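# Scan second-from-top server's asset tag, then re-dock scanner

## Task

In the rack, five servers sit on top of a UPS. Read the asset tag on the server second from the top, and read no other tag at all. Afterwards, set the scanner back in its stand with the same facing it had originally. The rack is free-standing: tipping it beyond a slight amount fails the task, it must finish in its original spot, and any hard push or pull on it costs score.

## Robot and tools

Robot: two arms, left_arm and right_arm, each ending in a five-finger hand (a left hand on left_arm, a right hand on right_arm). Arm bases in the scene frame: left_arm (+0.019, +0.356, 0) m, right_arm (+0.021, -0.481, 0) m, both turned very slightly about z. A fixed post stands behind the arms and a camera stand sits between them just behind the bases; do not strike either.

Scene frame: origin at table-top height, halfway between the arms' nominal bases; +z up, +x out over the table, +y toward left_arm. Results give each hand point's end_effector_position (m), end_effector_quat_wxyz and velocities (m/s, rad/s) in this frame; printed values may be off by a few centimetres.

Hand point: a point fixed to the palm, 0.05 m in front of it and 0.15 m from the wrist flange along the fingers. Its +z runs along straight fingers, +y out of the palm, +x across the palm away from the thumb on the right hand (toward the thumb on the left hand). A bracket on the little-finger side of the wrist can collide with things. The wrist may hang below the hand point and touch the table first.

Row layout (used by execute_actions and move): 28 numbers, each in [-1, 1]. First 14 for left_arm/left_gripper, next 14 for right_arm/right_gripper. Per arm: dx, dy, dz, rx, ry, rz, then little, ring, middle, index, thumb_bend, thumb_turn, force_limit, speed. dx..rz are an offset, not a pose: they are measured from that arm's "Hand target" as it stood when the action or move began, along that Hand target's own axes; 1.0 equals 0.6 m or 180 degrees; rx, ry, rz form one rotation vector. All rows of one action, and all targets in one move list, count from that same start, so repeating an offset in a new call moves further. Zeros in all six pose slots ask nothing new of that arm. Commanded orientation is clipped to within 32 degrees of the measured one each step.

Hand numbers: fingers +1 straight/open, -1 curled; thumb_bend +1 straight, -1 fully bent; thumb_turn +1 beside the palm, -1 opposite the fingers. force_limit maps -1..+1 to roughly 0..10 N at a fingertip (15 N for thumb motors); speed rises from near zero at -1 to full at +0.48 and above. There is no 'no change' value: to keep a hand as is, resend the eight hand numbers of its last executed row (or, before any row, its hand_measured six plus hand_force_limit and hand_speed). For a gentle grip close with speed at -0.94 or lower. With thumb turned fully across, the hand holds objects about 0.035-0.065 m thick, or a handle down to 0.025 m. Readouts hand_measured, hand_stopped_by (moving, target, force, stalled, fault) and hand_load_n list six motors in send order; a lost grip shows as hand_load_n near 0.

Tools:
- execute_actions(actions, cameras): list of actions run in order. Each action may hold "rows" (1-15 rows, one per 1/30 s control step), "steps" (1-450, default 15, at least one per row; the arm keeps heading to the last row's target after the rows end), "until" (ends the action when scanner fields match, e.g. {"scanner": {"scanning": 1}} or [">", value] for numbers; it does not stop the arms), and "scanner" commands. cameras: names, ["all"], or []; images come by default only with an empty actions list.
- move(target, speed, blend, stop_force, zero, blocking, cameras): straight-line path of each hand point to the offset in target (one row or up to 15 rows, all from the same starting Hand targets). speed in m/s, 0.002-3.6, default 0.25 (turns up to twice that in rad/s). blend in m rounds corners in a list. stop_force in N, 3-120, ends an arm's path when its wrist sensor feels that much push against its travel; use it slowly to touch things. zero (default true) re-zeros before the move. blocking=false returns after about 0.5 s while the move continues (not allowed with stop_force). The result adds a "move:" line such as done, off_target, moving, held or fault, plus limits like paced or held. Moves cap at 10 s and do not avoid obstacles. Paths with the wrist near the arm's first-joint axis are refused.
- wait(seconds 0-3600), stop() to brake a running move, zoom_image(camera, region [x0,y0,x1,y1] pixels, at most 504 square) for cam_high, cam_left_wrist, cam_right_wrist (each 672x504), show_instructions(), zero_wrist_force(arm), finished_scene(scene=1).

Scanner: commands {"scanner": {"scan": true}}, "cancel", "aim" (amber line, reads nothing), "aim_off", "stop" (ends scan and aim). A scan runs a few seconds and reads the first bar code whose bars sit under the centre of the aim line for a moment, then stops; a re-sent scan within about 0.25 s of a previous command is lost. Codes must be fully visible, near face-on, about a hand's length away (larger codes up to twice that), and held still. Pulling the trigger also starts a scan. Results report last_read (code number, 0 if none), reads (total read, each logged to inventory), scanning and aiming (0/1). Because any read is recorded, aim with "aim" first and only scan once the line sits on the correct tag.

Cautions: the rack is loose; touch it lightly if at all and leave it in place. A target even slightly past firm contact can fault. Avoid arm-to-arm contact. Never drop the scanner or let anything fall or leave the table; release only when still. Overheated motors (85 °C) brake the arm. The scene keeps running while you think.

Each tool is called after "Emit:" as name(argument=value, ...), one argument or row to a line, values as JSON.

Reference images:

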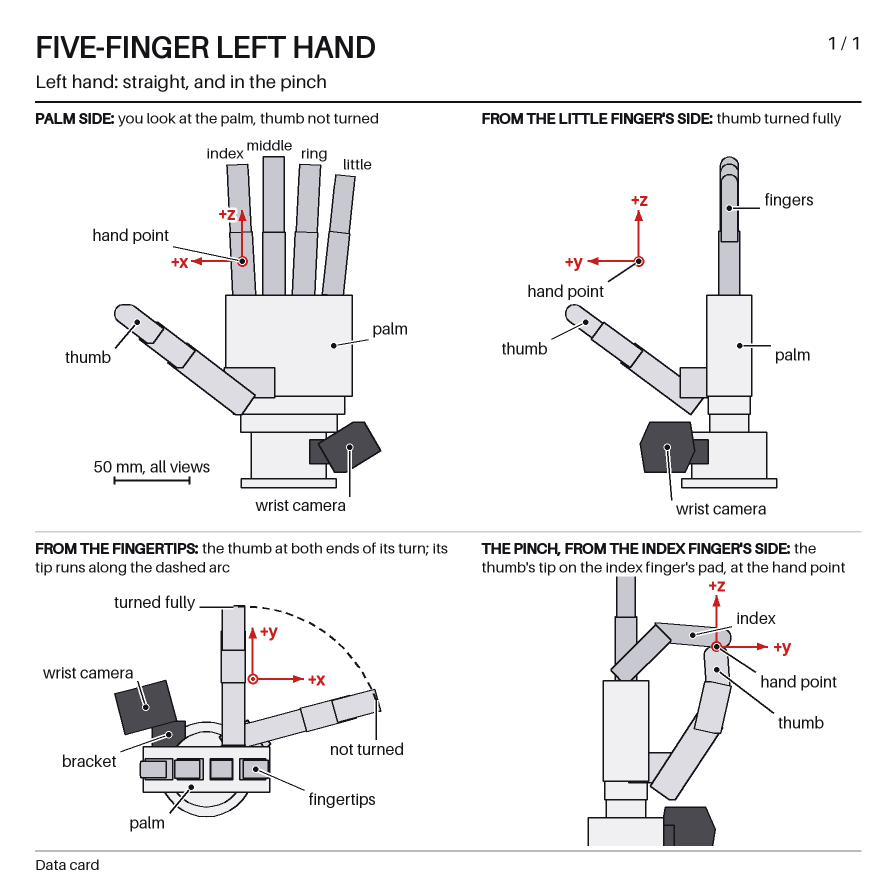

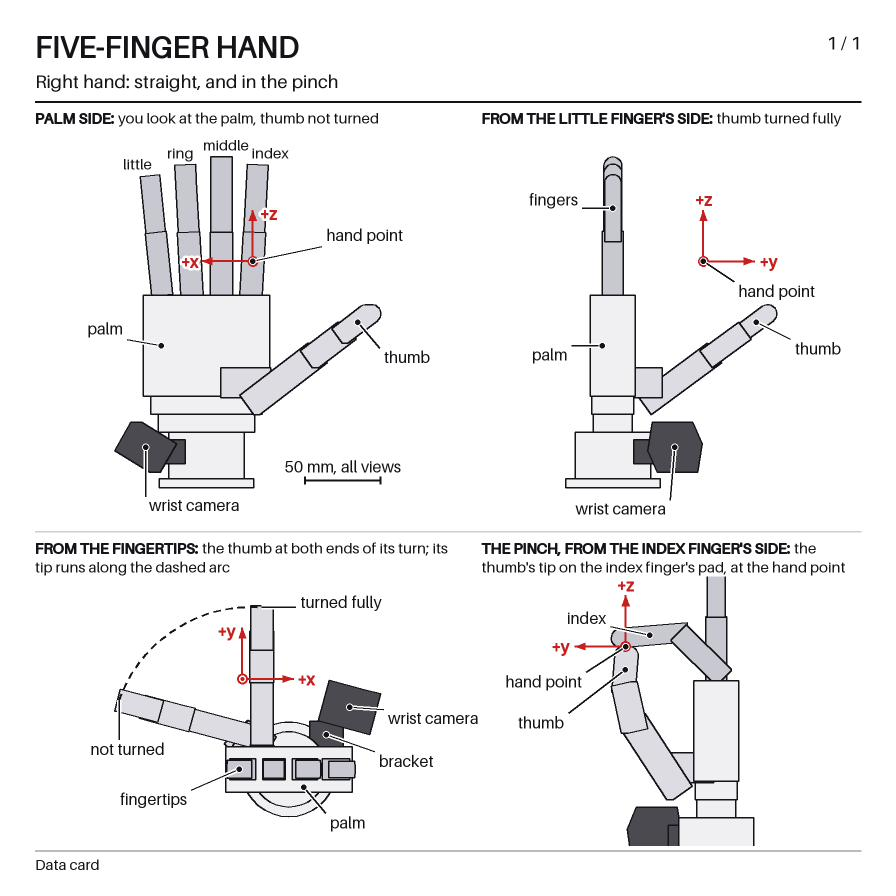

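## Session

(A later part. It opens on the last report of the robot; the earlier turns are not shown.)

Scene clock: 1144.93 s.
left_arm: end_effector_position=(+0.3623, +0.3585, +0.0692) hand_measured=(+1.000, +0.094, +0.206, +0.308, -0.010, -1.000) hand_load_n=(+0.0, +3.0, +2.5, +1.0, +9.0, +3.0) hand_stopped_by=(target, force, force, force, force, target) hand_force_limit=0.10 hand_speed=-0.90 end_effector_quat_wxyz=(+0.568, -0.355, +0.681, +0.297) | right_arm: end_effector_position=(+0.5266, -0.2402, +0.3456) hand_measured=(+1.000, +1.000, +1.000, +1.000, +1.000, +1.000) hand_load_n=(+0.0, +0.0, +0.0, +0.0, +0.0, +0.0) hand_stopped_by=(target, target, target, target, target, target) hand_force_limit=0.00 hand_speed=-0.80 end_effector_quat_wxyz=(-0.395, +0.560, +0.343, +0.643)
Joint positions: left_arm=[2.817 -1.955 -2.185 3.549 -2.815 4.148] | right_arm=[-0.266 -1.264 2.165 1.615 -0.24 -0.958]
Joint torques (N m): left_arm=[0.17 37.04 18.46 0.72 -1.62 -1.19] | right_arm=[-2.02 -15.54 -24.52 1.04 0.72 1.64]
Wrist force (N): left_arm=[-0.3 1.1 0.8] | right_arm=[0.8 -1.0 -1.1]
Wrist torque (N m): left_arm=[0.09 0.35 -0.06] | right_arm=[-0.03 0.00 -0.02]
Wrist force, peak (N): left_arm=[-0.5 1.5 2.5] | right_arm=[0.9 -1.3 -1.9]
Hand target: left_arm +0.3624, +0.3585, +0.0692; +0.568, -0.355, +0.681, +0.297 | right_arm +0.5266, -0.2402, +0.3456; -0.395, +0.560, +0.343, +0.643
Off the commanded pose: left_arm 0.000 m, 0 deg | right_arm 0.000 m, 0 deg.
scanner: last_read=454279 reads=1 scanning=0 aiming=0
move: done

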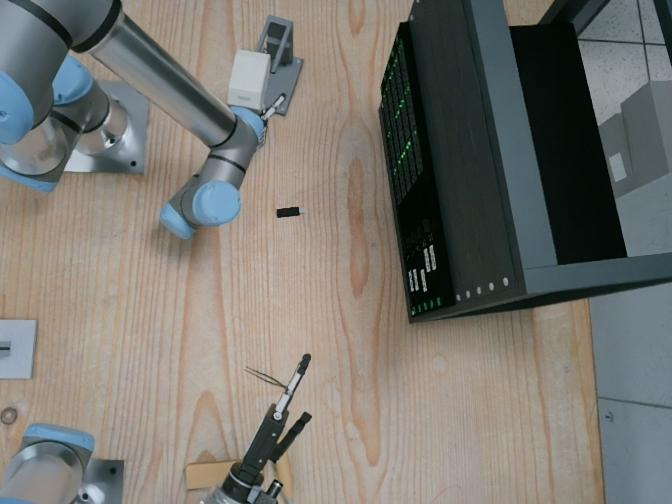

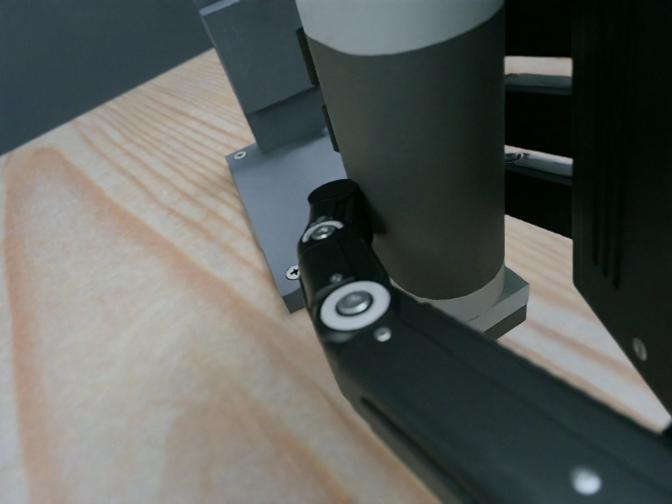

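Emit:
move(
  target=[-0.0045,0.0094,0.0254,0.041,0,0.00725,1,-0.05,-0.05,-0.05,-0.3,-1,0.1,-0.9,-0.2015,-0.2235,0.2913,0.3064,-0.0022,0.0461,1,1,1,1,1,1,0,-0.8],
  speed=0.15,
  cameras=["cam_high","cam_right_wrist"],
)

Emit:
zoom_image(
  camera="cam_high",
  region=[210, 0, 330, 120],
)

Emit:
zoom_image(
  camera="cam_right_wrist",
  region=[330, 100, 580, 400],
)

Scene clock: 1213.83 s.
left_arm: end_effector_position=(+0.3666, +0.3744, +0.0692) hand_measured=(+1.000, +0.094, +0.206, +0.308, -0.010, -1.000) hand_load_n=(+0.0, +2.5, +2.0, +0.5, +9.5, +3.0) hand_stopped_by=(target, force, force, force, force, target) hand_force_limit=0.10 hand_speed=-0.90 end_effector_quat_wxyz=(+0.586, -0.310, +0.702, +0.259) | right_arm: end_effector_position=(+0.4932, -0.0101, +0.2504) hand_measured=(+1.000, +1.000, +1.000, +1.000, +1.000, +1.000) hand_load_n=(+0.0, +0.0, +0.0, +0.0, +0.0, +0.0) hand_stopped_by=(target, target, target, target, target, target) hand_force_limit=0.00 hand_speed=-0.80 end_effector_quat_wxyz=(+0.651, -0.338, -0.563, -0.381)
Joint positions: left_arm=[2.887 -1.831 -2.342 3.795 -2.636 4.379] | right_arm=[0.167 -0.937 1.375 -0.044 -0.37 1.213]
Joint torques (N m): left_arm=[-8.4 9.66 21.97 -2.18 -2.07 -2.37] | right_arm=[0.94 -45.79 -16.06 2.26 0.66 -0.94]
Wrist force (N): left_arm=[-0.9 1.3 1.2] | right_arm=[0.3 -1.1 -1.4]
Wrist torque (N m): left_arm=[0.04 0.38 -0.18] | right_arm=[-0.08 0.10 0.05]
Wrist force, peak (N): left_arm=[-1.0 1.5 1.2] | right_arm=[1.1 -1.6 -1.5]
Hand target: left_arm +0.3666, +0.3744, +0.0692; +0.586, -0.310, +0.702, +0.259 | right_arm +0.4932, -0.0101, +0.2504; +0.651, -0.338, -0.563, -0.381
Off the commanded pose: left_arm 0.000 m, 0 deg | right_arm 0.000 m, 0 deg.
scanner: last_read=454279 reads=1 scanning=0 aiming=0
move: done

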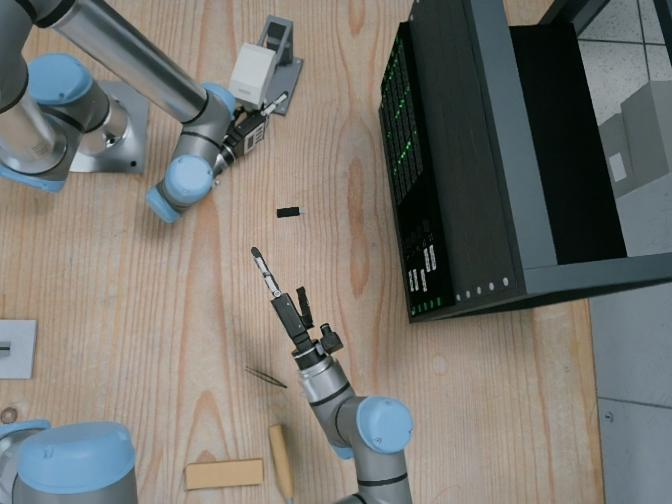

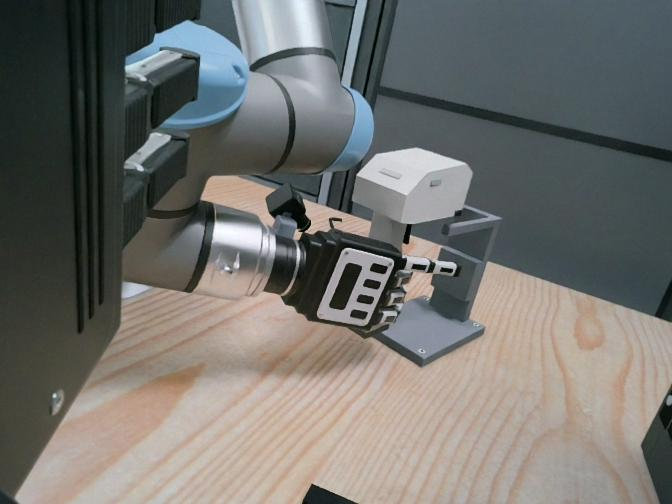

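Scaled by 4.200 from the camera's image (finer frame: 960x720).

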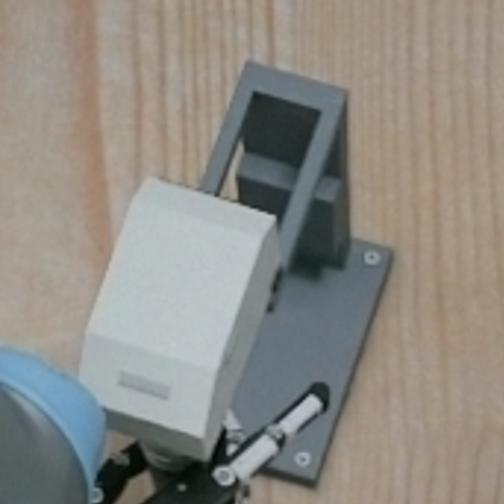

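Scaled by 1.680 from the camera's image (finer frame: 960x720).

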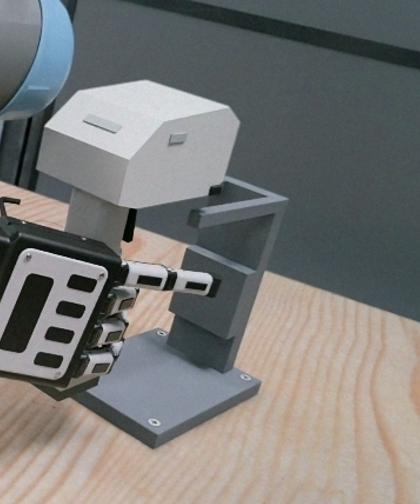

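Emit:
move(
  target=[-0.0103,0.0293,0.0588,0.0082,0,0.0014,1,-0.05,-0.05,-0.05,-0.3,-1,0.1,-0.9,0,0,0,0,0,0,1,1,1,1,1,1,0,-0.8],
  speed=0.03,
  stop_force=8,
  cameras=["cam_high","cam_right_wrist","cam_left_wrist"],
)

Emit:
zoom_image(
  camera="cam_high",
  region=[210, 0, 330, 120],
)

Emit:
zoom_image(
  camera="cam_right_wrist",
  region=[350, 130, 520, 330],
)

Scene clock: 1265.97 s.
left_arm: end_effector_position=(+0.3778, +0.4127, +0.0690) hand_measured=(+1.000, +0.094, +0.206, +0.308, -0.010, -1.000) hand_load_n=(+0.0, +3.0, +2.0, +1.0, +9.0, +3.0) hand_stopped_by=(target, force, force, force, force, target) hand_force_limit=0.10 hand_speed=-0.90 end_effector_quat_wxyz=(+0.590, -0.301, +0.706, +0.251) | right_arm: end_effector_position=(+0.4932, -0.0101, +0.2504) hand_measured=(+1.000, +1.000, +1.000, +1.000, +1.000, +1.000) hand_load_n=(+0.0, +0.0, +0.0, +0.0, +0.0, +0.0) hand_stopped_by=(target, target, target, target, target, target) hand_force_limit=0.00 hand_speed=-0.80 end_effector_quat_wxyz=(+0.651, -0.338, -0.563, -0.381)
Joint positions: left_arm=[3.046 -1.768 -2.422 3.902 -2.46 4.487] | right_arm=[0.167 -0.937 1.374 -0.044 -0.37 1.213]
Joint torques (N m): left_arm=[-3.18 6.94 22.02 -1.51 0.74 -2.31] | right_arm=[9.52 -38.57 -26.73 1.57 -1.13 -0.57]
Wrist force (N): left_arm=[-0.5 1.0 0.9] | right_arm=[0.4 -1.2 -1.3]
Wrist torque (N m): left_arm=[0.03 0.31 -0.12] | right_arm=[-0.10 0.08 0.06]
Wrist force, peak (N): left_arm=[-0.7 1.6 1.5] | right_arm=[0.3 -1.6 -1.7]
Hand target: left_arm +0.3778, +0.4127, +0.0690; +0.590, -0.301, +0.706, +0.251 | right_arm +0.4932, -0.0101, +0.2504; +0.651, -0.338, -0.563, -0.381
Off the commanded pose: left_arm 0.000 m, 0 deg | right_arm 0.000 m, 0 deg.
scanner: last_read=454279 reads=1 scanning=0 aiming=0
move: done

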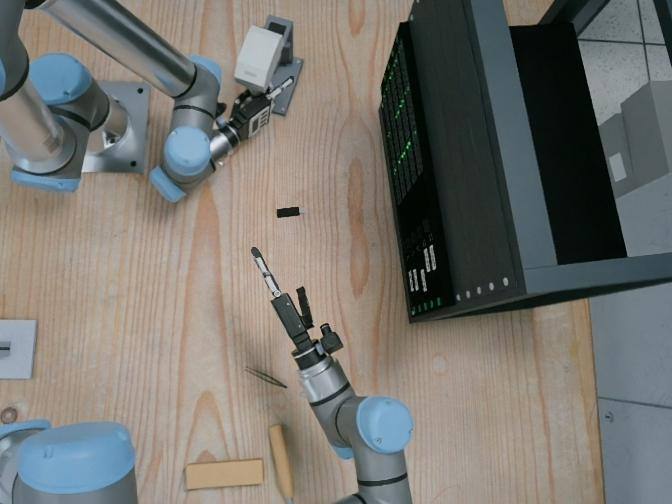

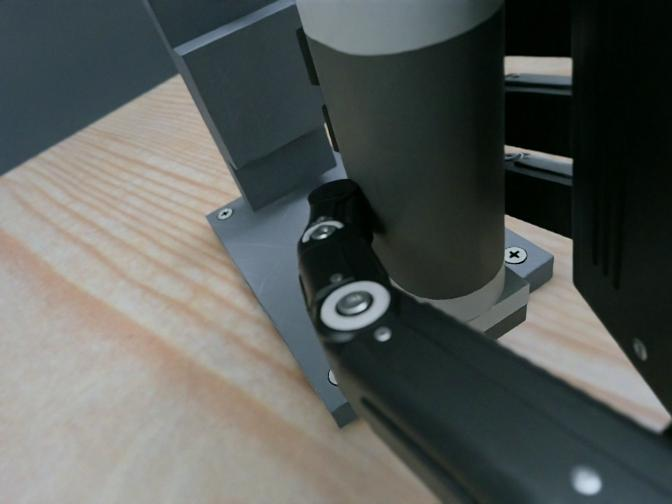

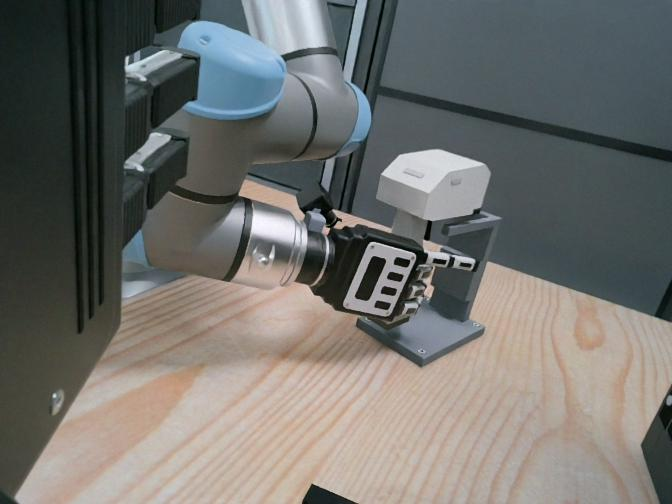

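Scaled by 4.200 from the camera's image (finer frame: 960x720).

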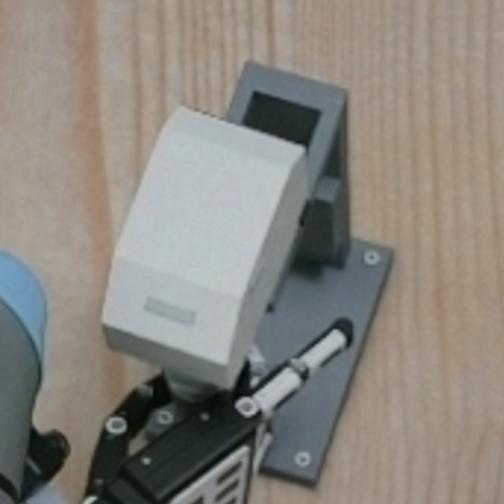

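Scaled by 2.520 from the camera's image (finer frame: 960x720).

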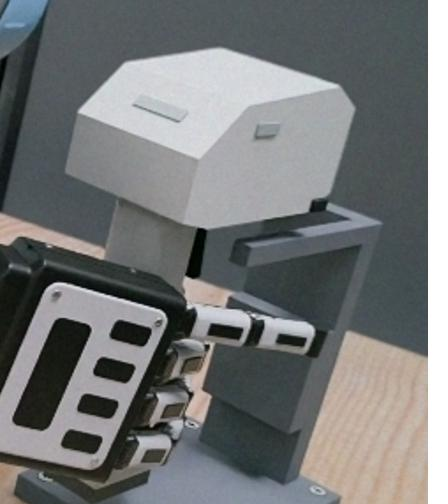

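Emit:
move(
  target=[-0.0107,0.032,0.0608,0,0,0,1,-0.05,-0.05,-0.05,-0.3,-1,0.1,-0.9,0,0,0,0,0,0,1,1,1,1,1,1,0,-0.8],
  speed=0.03,
  stop_force=8,
  cameras=["cam_high","cam_right_wrist","cam_left_wrist"],
)

Emit:
zoom_image(
  camera="cam_high",
  region=[210, 0, 330, 120],
)

Emit:
zoom_image(
  camera="cam_right_wrist",
  region=[350, 130, 520, 330],
)

Scene clock: 1289.47 s.
left_arm: end_effector_position=(+0.3896, +0.4527, +0.0688) hand_measured=(+1.000, +0.094, +0.206, +0.308, -0.010, -1.000) hand_load_n=(+0.0, +4.0, +2.5, +0.5, +8.5, +2.5) hand_stopped_by=(target, force, force, force, force, target) hand_force_limit=0.10 hand_speed=-0.90 end_effector_quat_wxyz=(+0.590, -0.301, +0.706, +0.251) | right_arm: end_effector_position=(+0.4932, -0.0101, +0.2504) hand_measured=(+1.000, +1.000, +1.000, +1.000, +1.000, +1.000) hand_load_n=(+0.0, +0.0, +0.0, +0.0, +0.0, +0.0) hand_stopped_by=(target, target, target, target, target, target) hand_force_limit=0.00 hand_speed=-0.80 end_effector_quat_wxyz=(+0.651, -0.338, -0.563, -0.381)
Joint positions: left_arm=[3.211 -1.737 -2.461 3.955 -2.301 4.549] | right_arm=[0.167 -0.937 1.374 -0.044 -0.37 1.213]
Joint torques (N m): left_arm=[-7.42 5.93 21.93 -1.4 0.53 -2.51] | right_arm=[8.35 -42.48 -5.74 2.75 1.28 -1.8]
Wrist force (N): left_arm=[-0.6 -0.5 1.5] | right_arm=[0.8 -1.4 -1.2]
Wrist torque (N m): left_arm=[-0.09 0.39 -0.10] | right_arm=[-0.14 0.03 0.07]
Wrist force, peak (N): left_arm=[-0.1 -0.5 2.1] | right_arm=[0.3 -1.7 -1.8]
Hand target: left_arm +0.3896, +0.4527, +0.0688; +0.590, -0.301, +0.706, +0.251 | right_arm +0.4932, -0.0101, +0.2504; +0.651, -0.338, -0.563, -0.381
Off the commanded pose: left_arm 0.000 m, 0 deg | right_arm 0.000 m, 0 deg.
scanner: last_read=454279 reads=1 scanning=0 aiming=0
move: done

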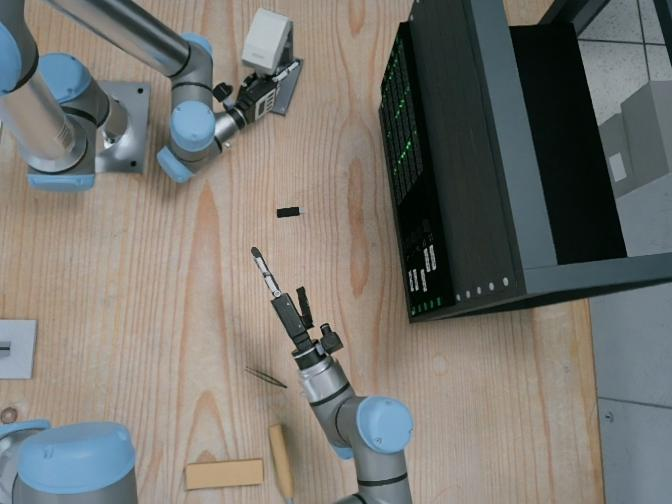

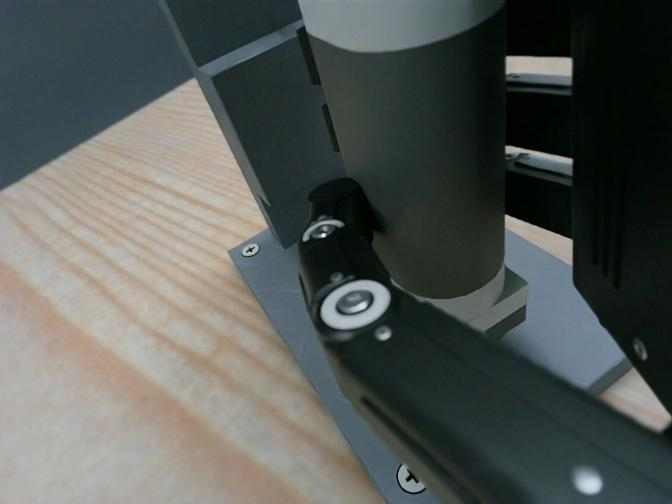

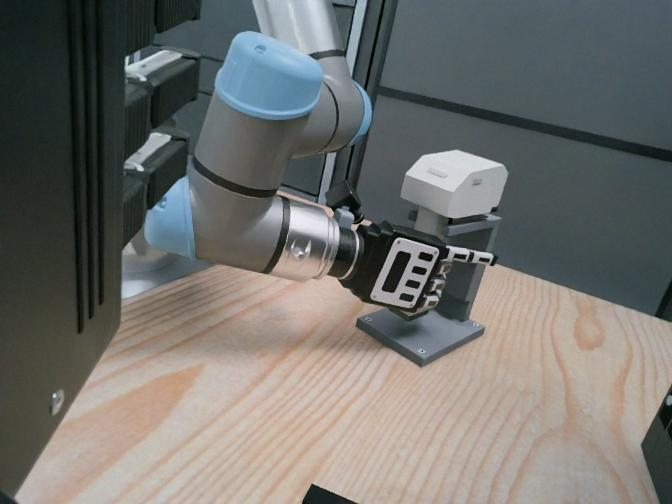

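Scaled by 4.200 from the camera's image (finer frame: 960x720).

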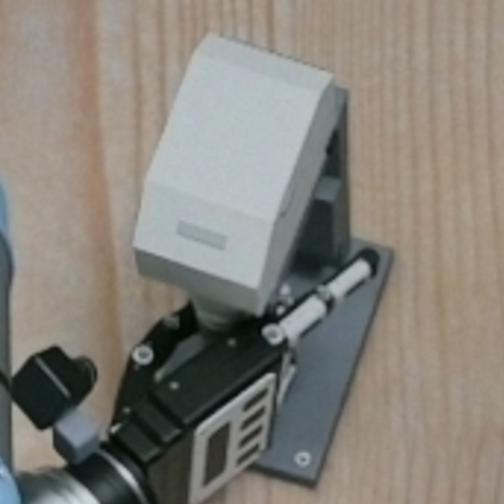

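Scaled by 2.520 from the camera's image (finer frame: 960x720).

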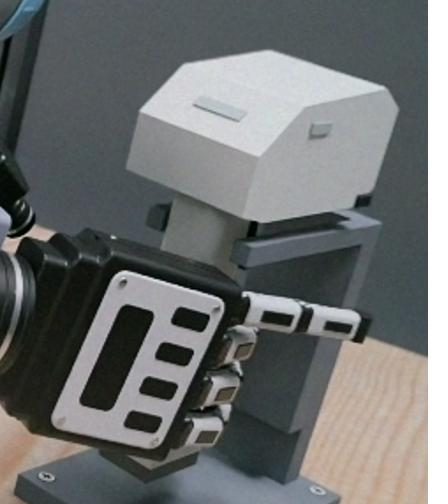

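Emit:
move(
  target=[0.0205,0,0.0036,0,0,0,1,-0.05,-0.05,-0.05,-0.3,-1,0.1,-0.9,0,0,0,0,0,0,1,1,1,1,1,1,0,-0.8],
  speed=0.01,
  stop_force=3,
  cameras=["cam_high","cam_right_wrist","cam_left_wrist"],
)

Emit:
zoom_image(
  camera="cam_high",
  region=[210, 0, 330, 120],
)

Emit:
zoom_image(
  camera="cam_right_wrist",
  region=[350, 130, 520, 330],
)

Scene clock: 1306.20 s.
left_arm: end_effector_position=(+0.3896, +0.4526, +0.0583) hand_measured=(+1.000, +0.094, +0.206, +0.308, -0.010, -1.000) hand_load_n=(+0.0, +4.0, +2.5, +1.0, +8.5, +2.0) hand_stopped_by=(target, force, force, force, force, target) hand_force_limit=0.10 hand_speed=-0.90 end_effector_quat_wxyz=(+0.590, -0.301, +0.706, +0.251) | right_arm: end_effector_position=(+0.4932, -0.0101, +0.2504) hand_measured=(+1.000, +1.000, +1.000, +1.000, +1.000, +1.000) hand_load_n=(+0.0, +0.0, +0.0, +0.0, +0.0, +0.0) hand_stopped_by=(target, target, target, target, target, target) hand_force_limit=0.00 hand_speed=-0.80 end_effector_quat_wxyz=(+0.651, -0.338, -0.563, -0.381)
Joint positions: left_arm=[3.211 -1.771 -2.468 3.997 -2.301 4.549] | right_arm=[0.167 -0.937 1.374 -0.044 -0.37 1.213]
Joint torques (N m): left_arm=[-0.74 29.09 21.15 2.66 -2.13 -2.39] | right_arm=[7.2 -44.49 -4.71 2.81 1.33 -1.8]
Wrist force (N): left_arm=[-0.2 -0.5 2.0] | right_arm=[0.5 -1.4 -1.1]
Wrist torque (N m): left_arm=[-0.06 0.36 -0.09] | right_arm=[-0.15 0.07 0.05]
Wrist force, peak (N): left_arm=[-7.2 -3.8 -0.7] | right_arm=[0.7 -1.5 -1.5]
Hand target: left_arm +0.3896, +0.4526, +0.0583; +0.590, -0.301, +0.706, +0.251 (not the last commanded pose) | right_arm +0.4932, -0.0101, +0.2504; +0.651, -0.338, -0.563, -0.381
Off the commanded pose: left_arm 0.002 m, 0 deg | right_arm 0.000 m, 0 deg.
scanner: last_read=454279 reads=1 scanning=0 aiming=0
move: contact (left_arm)

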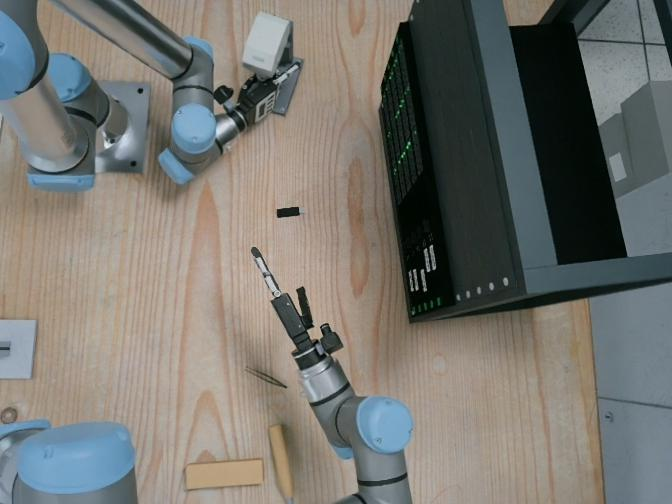

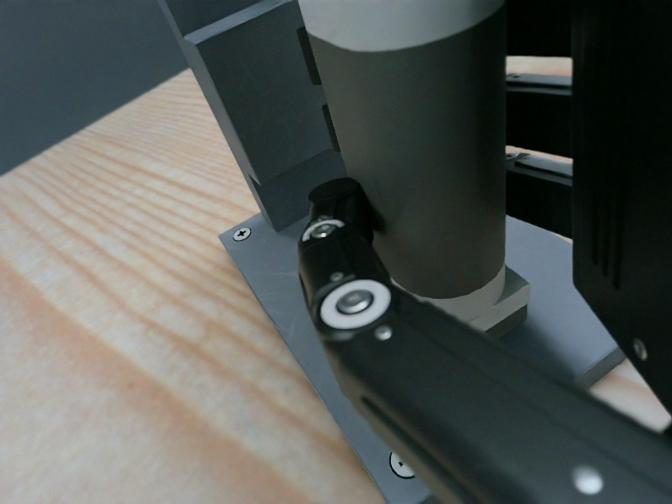

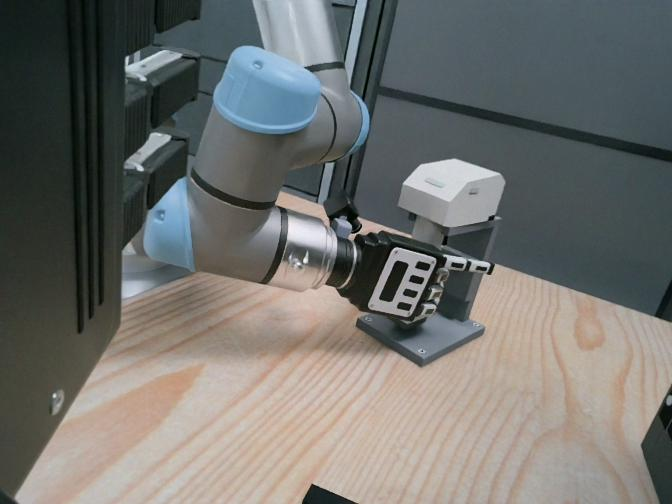

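Scaled by 4.200 from the camera's image (finer frame: 960x720).

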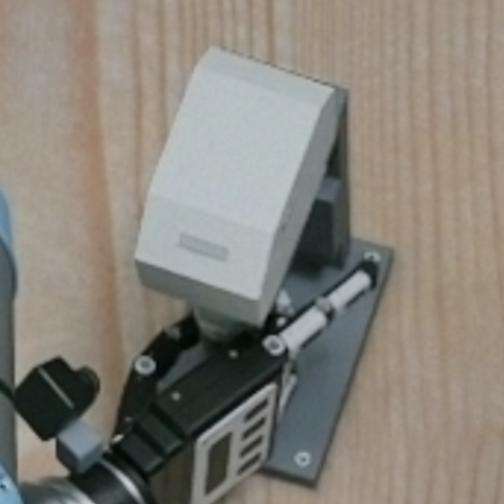

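Scaled by 2.520 from the camera's image (finer frame: 960x720).

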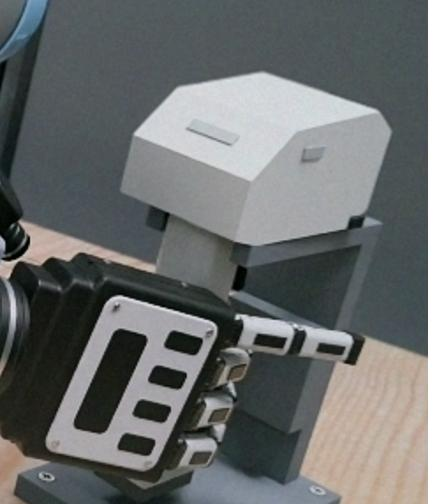

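Emit:
move(
  target=[0.002,0,0.0004,0,0,0,1,-0.05,-0.05,-0.05,-0.3,-1,0.1,-0.9,0,0,0,0,0,0,1,1,1,1,1,1,0,-0.8],
  speed=0.005,
)

Scene clock: 1314.47 s.
left_arm: end_effector_position=(+0.3896, +0.4527, +0.0570) hand_measured=(+1.000, +0.094, +0.204, +0.308, -0.010, -1.000) hand_load_n=(+0.0, +2.5, +0.5, +0.0, +6.5, +1.5) hand_stopped_by=(target, force, force, force, force, target) hand_force_limit=0.10 hand_speed=-0.90 end_effector_quat_wxyz=(+0.590, -0.301, +0.706, +0.251) | right_arm: end_effector_position=(+0.4932, -0.0101, +0.2504) hand_measured=(+1.000, +1.000, +1.000, +1.000, +1.000, +1.000) hand_load_n=(+0.0, -0.5, +0.0, +0.0, +0.0, +0.0) hand_stopped_by=(target, target, target, target, target, target) hand_force_limit=0.00 hand_speed=-0.80 end_effector_quat_wxyz=(+0.651, -0.338, -0.563, -0.381)
Joint positions: left_arm=[3.211 -1.776 -2.469 4.002 -2.301 4.549] | right_arm=[0.167 -0.937 1.374 -0.044 -0.37 1.213]
Joint torques (N m): left_arm=[5.89 17.07 -0.3 0.06 0.49 -2.04] | right_arm=[6.84 -46.54 -4.25 2.67 1.27 -1.77]
Wrist force (N): left_arm=[-3.8 1.4 -0.6] | right_arm=[0.5 -1.1 -1.3]
Wrist torque (N m): left_arm=[0.10 0.41 -0.25] | right_arm=[-0.10 0.07 0.06]
Wrist force, peak (N): left_arm=[-8.0 -3.7 -1.0] | right_arm=[0.4 -1.5 -1.6]
Hand target: left_arm +0.3896, +0.4526, +0.0571; +0.590, -0.301, +0.706, +0.251 | right_arm +0.4932, -0.0101, +0.2504; +0.651, -0.338, -0.563, -0.381
Off the commanded pose: left_arm 0.000 m, 0 deg | right_arm 0.000 m, 0 deg.
scanner: last_read=454279 reads=1 scanning=0 aiming=0
move: done

Emit:
execute_actions(
  actions=[
    {"rows":[[0,0,0,0,0,0,1,0.2,0.3,0.4,0.1,-1,0.1,-0.9,0,0,0,0,0,0,1,1,1,1,1,1,0,-0.8]],"steps":90},
    {"rows":[[0,0,0,0,0,0,1,0.6,0.6,0.6,0.5,-1,0.1,-0.75,0,0,0,0,0,0,1,1,1,1,1,1,0,-0.8]],"steps":120},
  ],
  cameras=["cam_high","cam_right_wrist","cam_left_wrist"],
)

Emit:
zoom_image(
  camera="cam_high",
  region=[210, 0, 330, 120],
)

Emit:
zoom_image(
  camera="cam_right_wrist",
  region=[350, 130, 520, 330],
)

Scene clock: 1330.63 s.
left_arm: end_effector_position=(+0.3896, +0.4526, +0.0571) hand_measured=(+1.000, +0.600, +0.600, +0.600, +0.500, -1.000) hand_load_n=(+0.0, +0.0, +0.0, +0.0, +0.0, +0.0) hand_stopped_by=(target, target, target, target, target, target) hand_force_limit=0.10 hand_speed=-0.75 end_effector_quat_wxyz=(+0.590, -0.301, +0.706, +0.251) | right_arm: end_effector_position=(+0.4932, -0.0101, +0.2504) hand_measured=(+1.000, +1.000, +1.000, +1.000, +1.000, +1.000) hand_load_n=(+0.0, +0.0, +0.0, +0.0, +0.0, +0.0) hand_stopped_by=(target, target, target, target, target, target) hand_force_limit=0.00 hand_speed=-0.80 end_effector_quat_wxyz=(+0.651, -0.338, -0.563, -0.381)
Joint positions: left_arm=[3.211 -1.775 -2.469 4.002 -2.301 4.549] | right_arm=[0.167 -0.937 1.374 -0.044 -0.37 1.213]
Joint torques (N m): left_arm=[-5.97 24.77 1.96 -1.35 1.13 1.64] | right_arm=[5.8 -48.92 -4.18 2.85 1.29 -1.75]
Wrist force (N): left_arm=[-2.4 1.1 0.7] | right_arm=[0.3 -1.5 -1.1]
Wrist torque (N m): left_arm=[0.05 0.36 -0.22] | right_arm=[-0.16 0.10 0.04]
Wrist force, peak (N): left_arm=[-4.1 1.7 -0.8] | right_arm=[0.2 -1.6 -1.5]
Hand target: left_arm +0.3896, +0.4526, +0.0571; +0.590, -0.301, +0.706, +0.251 | right_arm +0.4932, -0.0101, +0.2504; +0.651, -0.338, -0.563, -0.381
Off the commanded pose: left_arm 0.000 m, 0 deg | right_arm 0.000 m, 0 deg.
scanner: last_read=454279 reads=1 scanning=0 aiming=0

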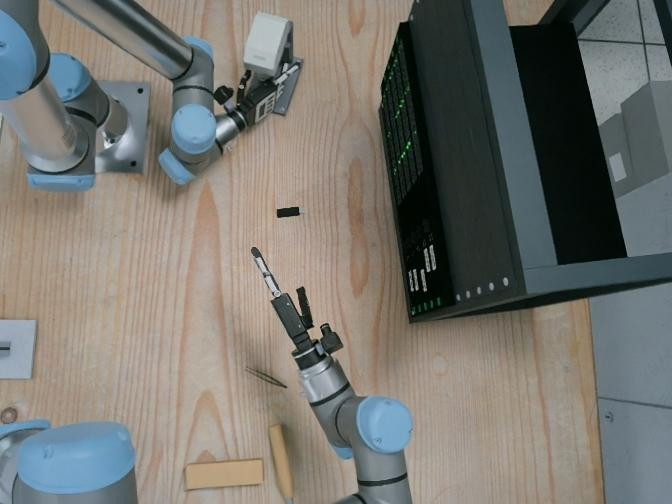

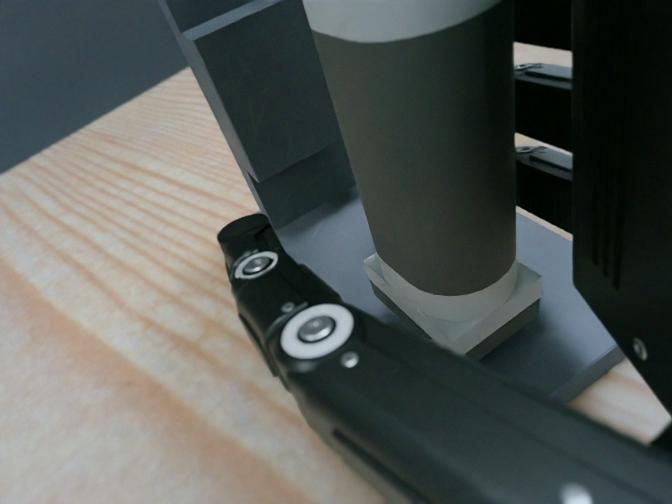

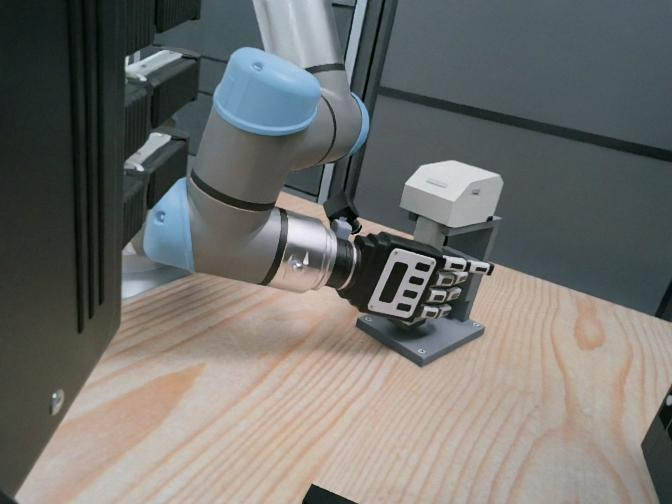

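Scaled by 4.200 from the camera's image (finer frame: 960x720).

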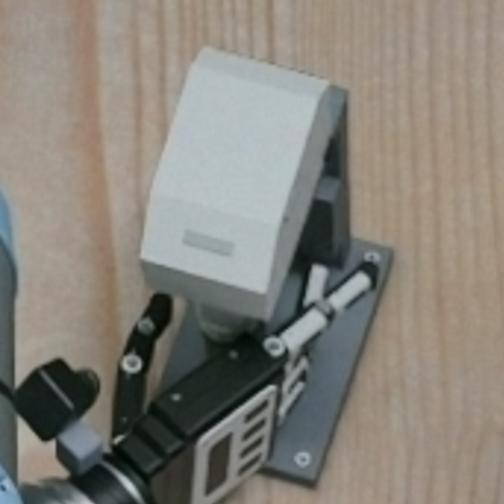

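Scaled by 2.520 from the camera's image (finer frame: 960x720).

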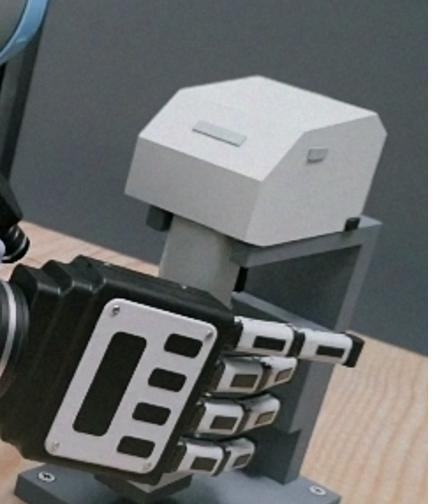

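Emit:
move(
  target=[
    [0,0,0,0,0,0,1,1,1,1,1,-1,0.1,-0.5,0,0,0,0,0,0,1,1,1,1,1,1,0,-0.8],
    [0.0375,0,-0.2125,0,0,0,1,1,1,1,1,-1,0.1,-0.5,0,0,0,0,0,0,1,1,1,1,1,1,0,-0.8],
  ],
  speed=0.05,
  cameras=["cam_high","cam_right_wrist"],
)

Emit:
zoom_image(
  camera="cam_high",
  region=[220, 0, 330, 130],
)

Emit:
zoom_image(
  camera="cam_right_wrist",
  region=[350, 130, 520, 380],
)

Scene clock: 1361.23 s.
left_arm: end_effector_position=(+0.2999, +0.3593, +0.0577) hand_measured=(+1.000, +1.000, +1.000, +1.000, +1.000, -1.000) hand_load_n=(+0.0, +0.0, +0.0, +0.0, +0.0, +0.0) hand_stopped_by=(target, target, target, target, target, target) hand_force_limit=0.10 hand_speed=-0.50 end_effector_quat_wxyz=(+0.590, -0.301, +0.706, +0.251) | right_arm: end_effector_position=(+0.4932, -0.0101, +0.2504) hand_measured=(+1.000, +1.000, +1.000, +1.000, +1.000, +1.000) hand_load_n=(+0.0, +0.0, +0.0, -0.5, +0.0, +0.0) hand_stopped_by=(target, target, target, target, target, target) hand_force_limit=0.00 hand_speed=-0.80 end_effector_quat_wxyz=(+0.651, -0.338, -0.563, -0.381)
Joint positions: left_arm=[2.748 -1.817 -2.447 3.79 -2.739 4.272] | right_arm=[0.167 -0.937 1.374 -0.044 -0.37 1.213]
Joint torques (N m): left_arm=[-5.31 29.61 -1.64 0.4 -1.6 0.96] | right_arm=[4.06 -53.99 -4.57 2.77 1.26 -1.69]
Wrist force (N): left_arm=[-2.5 1.2 0.8] | right_arm=[0.8 -1.3 -1.3]
Wrist torque (N m): left_arm=[0.08 0.30 -0.22] | right_arm=[-0.12 0.02 0.07]
Wrist force, peak (N): left_arm=[-3.2 0.7 0.7] | right_arm=[0.8 -1.4 -1.7]
Hand target: left_arm +0.2998, +0.3594, +0.0577; +0.590, -0.301, +0.706, +0.251 | right_arm +0.4932, -0.0101, +0.2504; +0.651, -0.338, -0.563, -0.381
Off the commanded pose: left_arm 0.000 m, 0 deg | right_arm 0.000 m, 0 deg.
scanner: last_read=454279 reads=1 scanning=0 aiming=0
move: done

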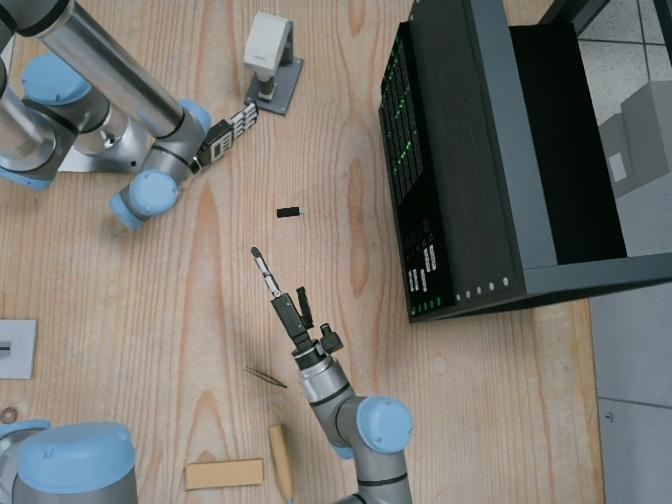

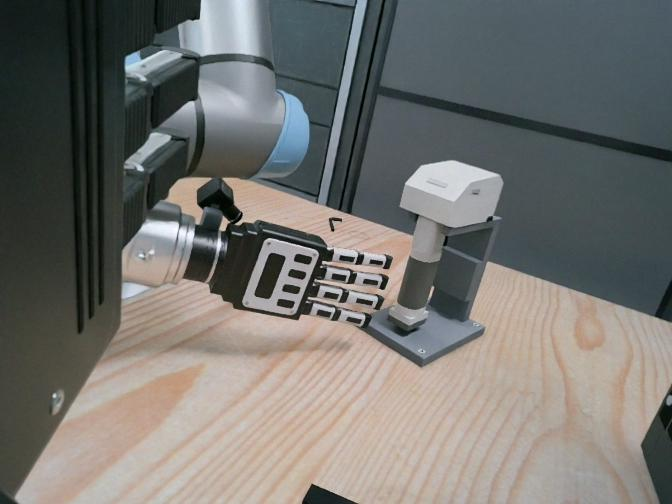

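Scaled by 3.877 from the camera's image (finer frame: 960x720).

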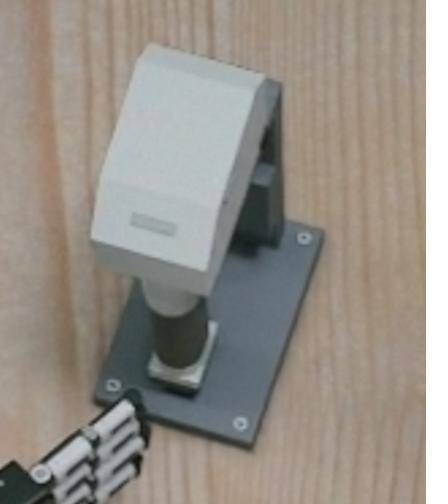

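Scaled by 2.016 from the camera's image (finer frame: 960x720).

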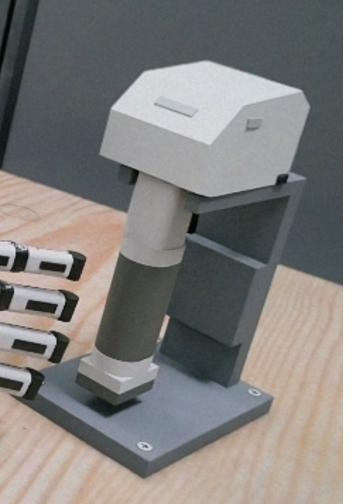

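Emit:
zoom_image(
  camera="cam_high",
  region=[370, 200, 530, 330],
)

Emit:
zoom_image(
  camera="cam_high",
  region=[350, 0, 672, 330],
)

Scaled by 3.150 from the camera's image (finer frame: 960x720).

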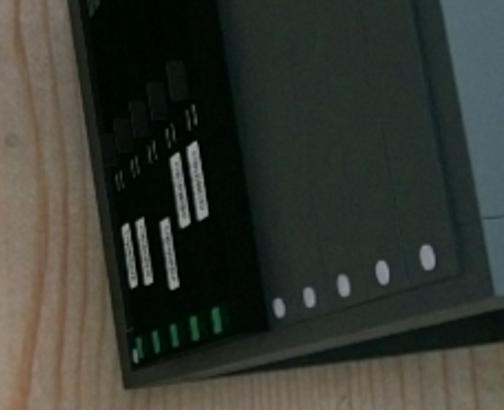

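Scaled by 1.527 from the camera's image (finer frame: 960x720).

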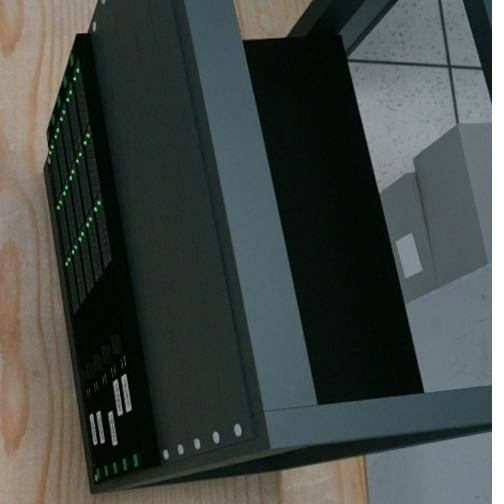

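Emit:
move(
  target=[-0.03,0,-0.1,0,0,0,1,1,1,1,1,-1,0.1,-0.5,0,0,0,0,0,0,1,1,1,1,1,1,0,-0.8],
  speed=0.1,
  cameras=["cam_high"],
)

Scene clock: 1382.77 s.
left_arm: end_effector_position=(+0.2612, +0.3191, +0.0861) hand_measured=(+1.000, +1.000, +1.000, +1.000, +1.000, -1.000) hand_load_n=(+0.0, +0.0, +0.0, +0.0, +0.0, +0.0) hand_stopped_by=(target, target, target, target, target, target) hand_force_limit=0.10 hand_speed=-0.50 end_effector_quat_wxyz=(+0.590, -0.301, +0.706, +0.251) | right_arm: end_effector_position=(+0.4932, -0.0101, +0.2504) hand_measured=(+1.000, +1.000, +1.000, +1.000, +1.000, +1.000) hand_load_n=(+0.0, +0.0, +0.0, +0.0, +0.0, +0.5) hand_stopped_by=(target, target, target, target, target, target) hand_force_limit=0.00 hand_speed=-0.80 end_effector_quat_wxyz=(+0.651, -0.338, -0.563, -0.381)
Joint positions: left_arm=[2.518 -1.903 -2.312 3.274 -2.919 3.783] | right_arm=[0.167 -0.937 1.374 -0.044 -0.37 1.213]
Joint torques (N m): left_arm=[-6.78 30.59 -1.91 -3.53 -2.61 -2.32] | right_arm=[3.07 -56.15 -4.64 2.77 1.38 -1.92]
Wrist force (N): left_arm=[-2.6 1.1 0.6] | right_arm=[0.4 -1.0 -1.5]
Wrist torque (N m): left_arm=[0.04 0.36 -0.21] | right_arm=[-0.06 0.10 0.06]
Wrist force, peak (N): left_arm=[-3.2 1.4 -0.3] | right_arm=[0.7 -1.3 -1.7]
Hand target: left_arm +0.2611, +0.3191, +0.0862; +0.590, -0.301, +0.706, +0.251 | right_arm +0.4932, -0.0101, +0.2504; +0.651, -0.338, -0.563, -0.381
Off the commanded pose: left_arm 0.000 m, 0 deg | right_arm 0.000 m, 0 deg.
scanner: last_read=454279 reads=1 scanning=0 aiming=0
move: done

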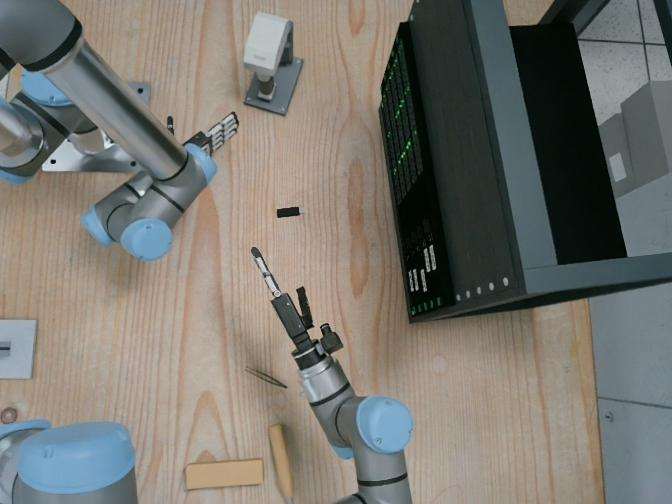

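Emit:
finished_scene(
)

The scene is finished: the task was done.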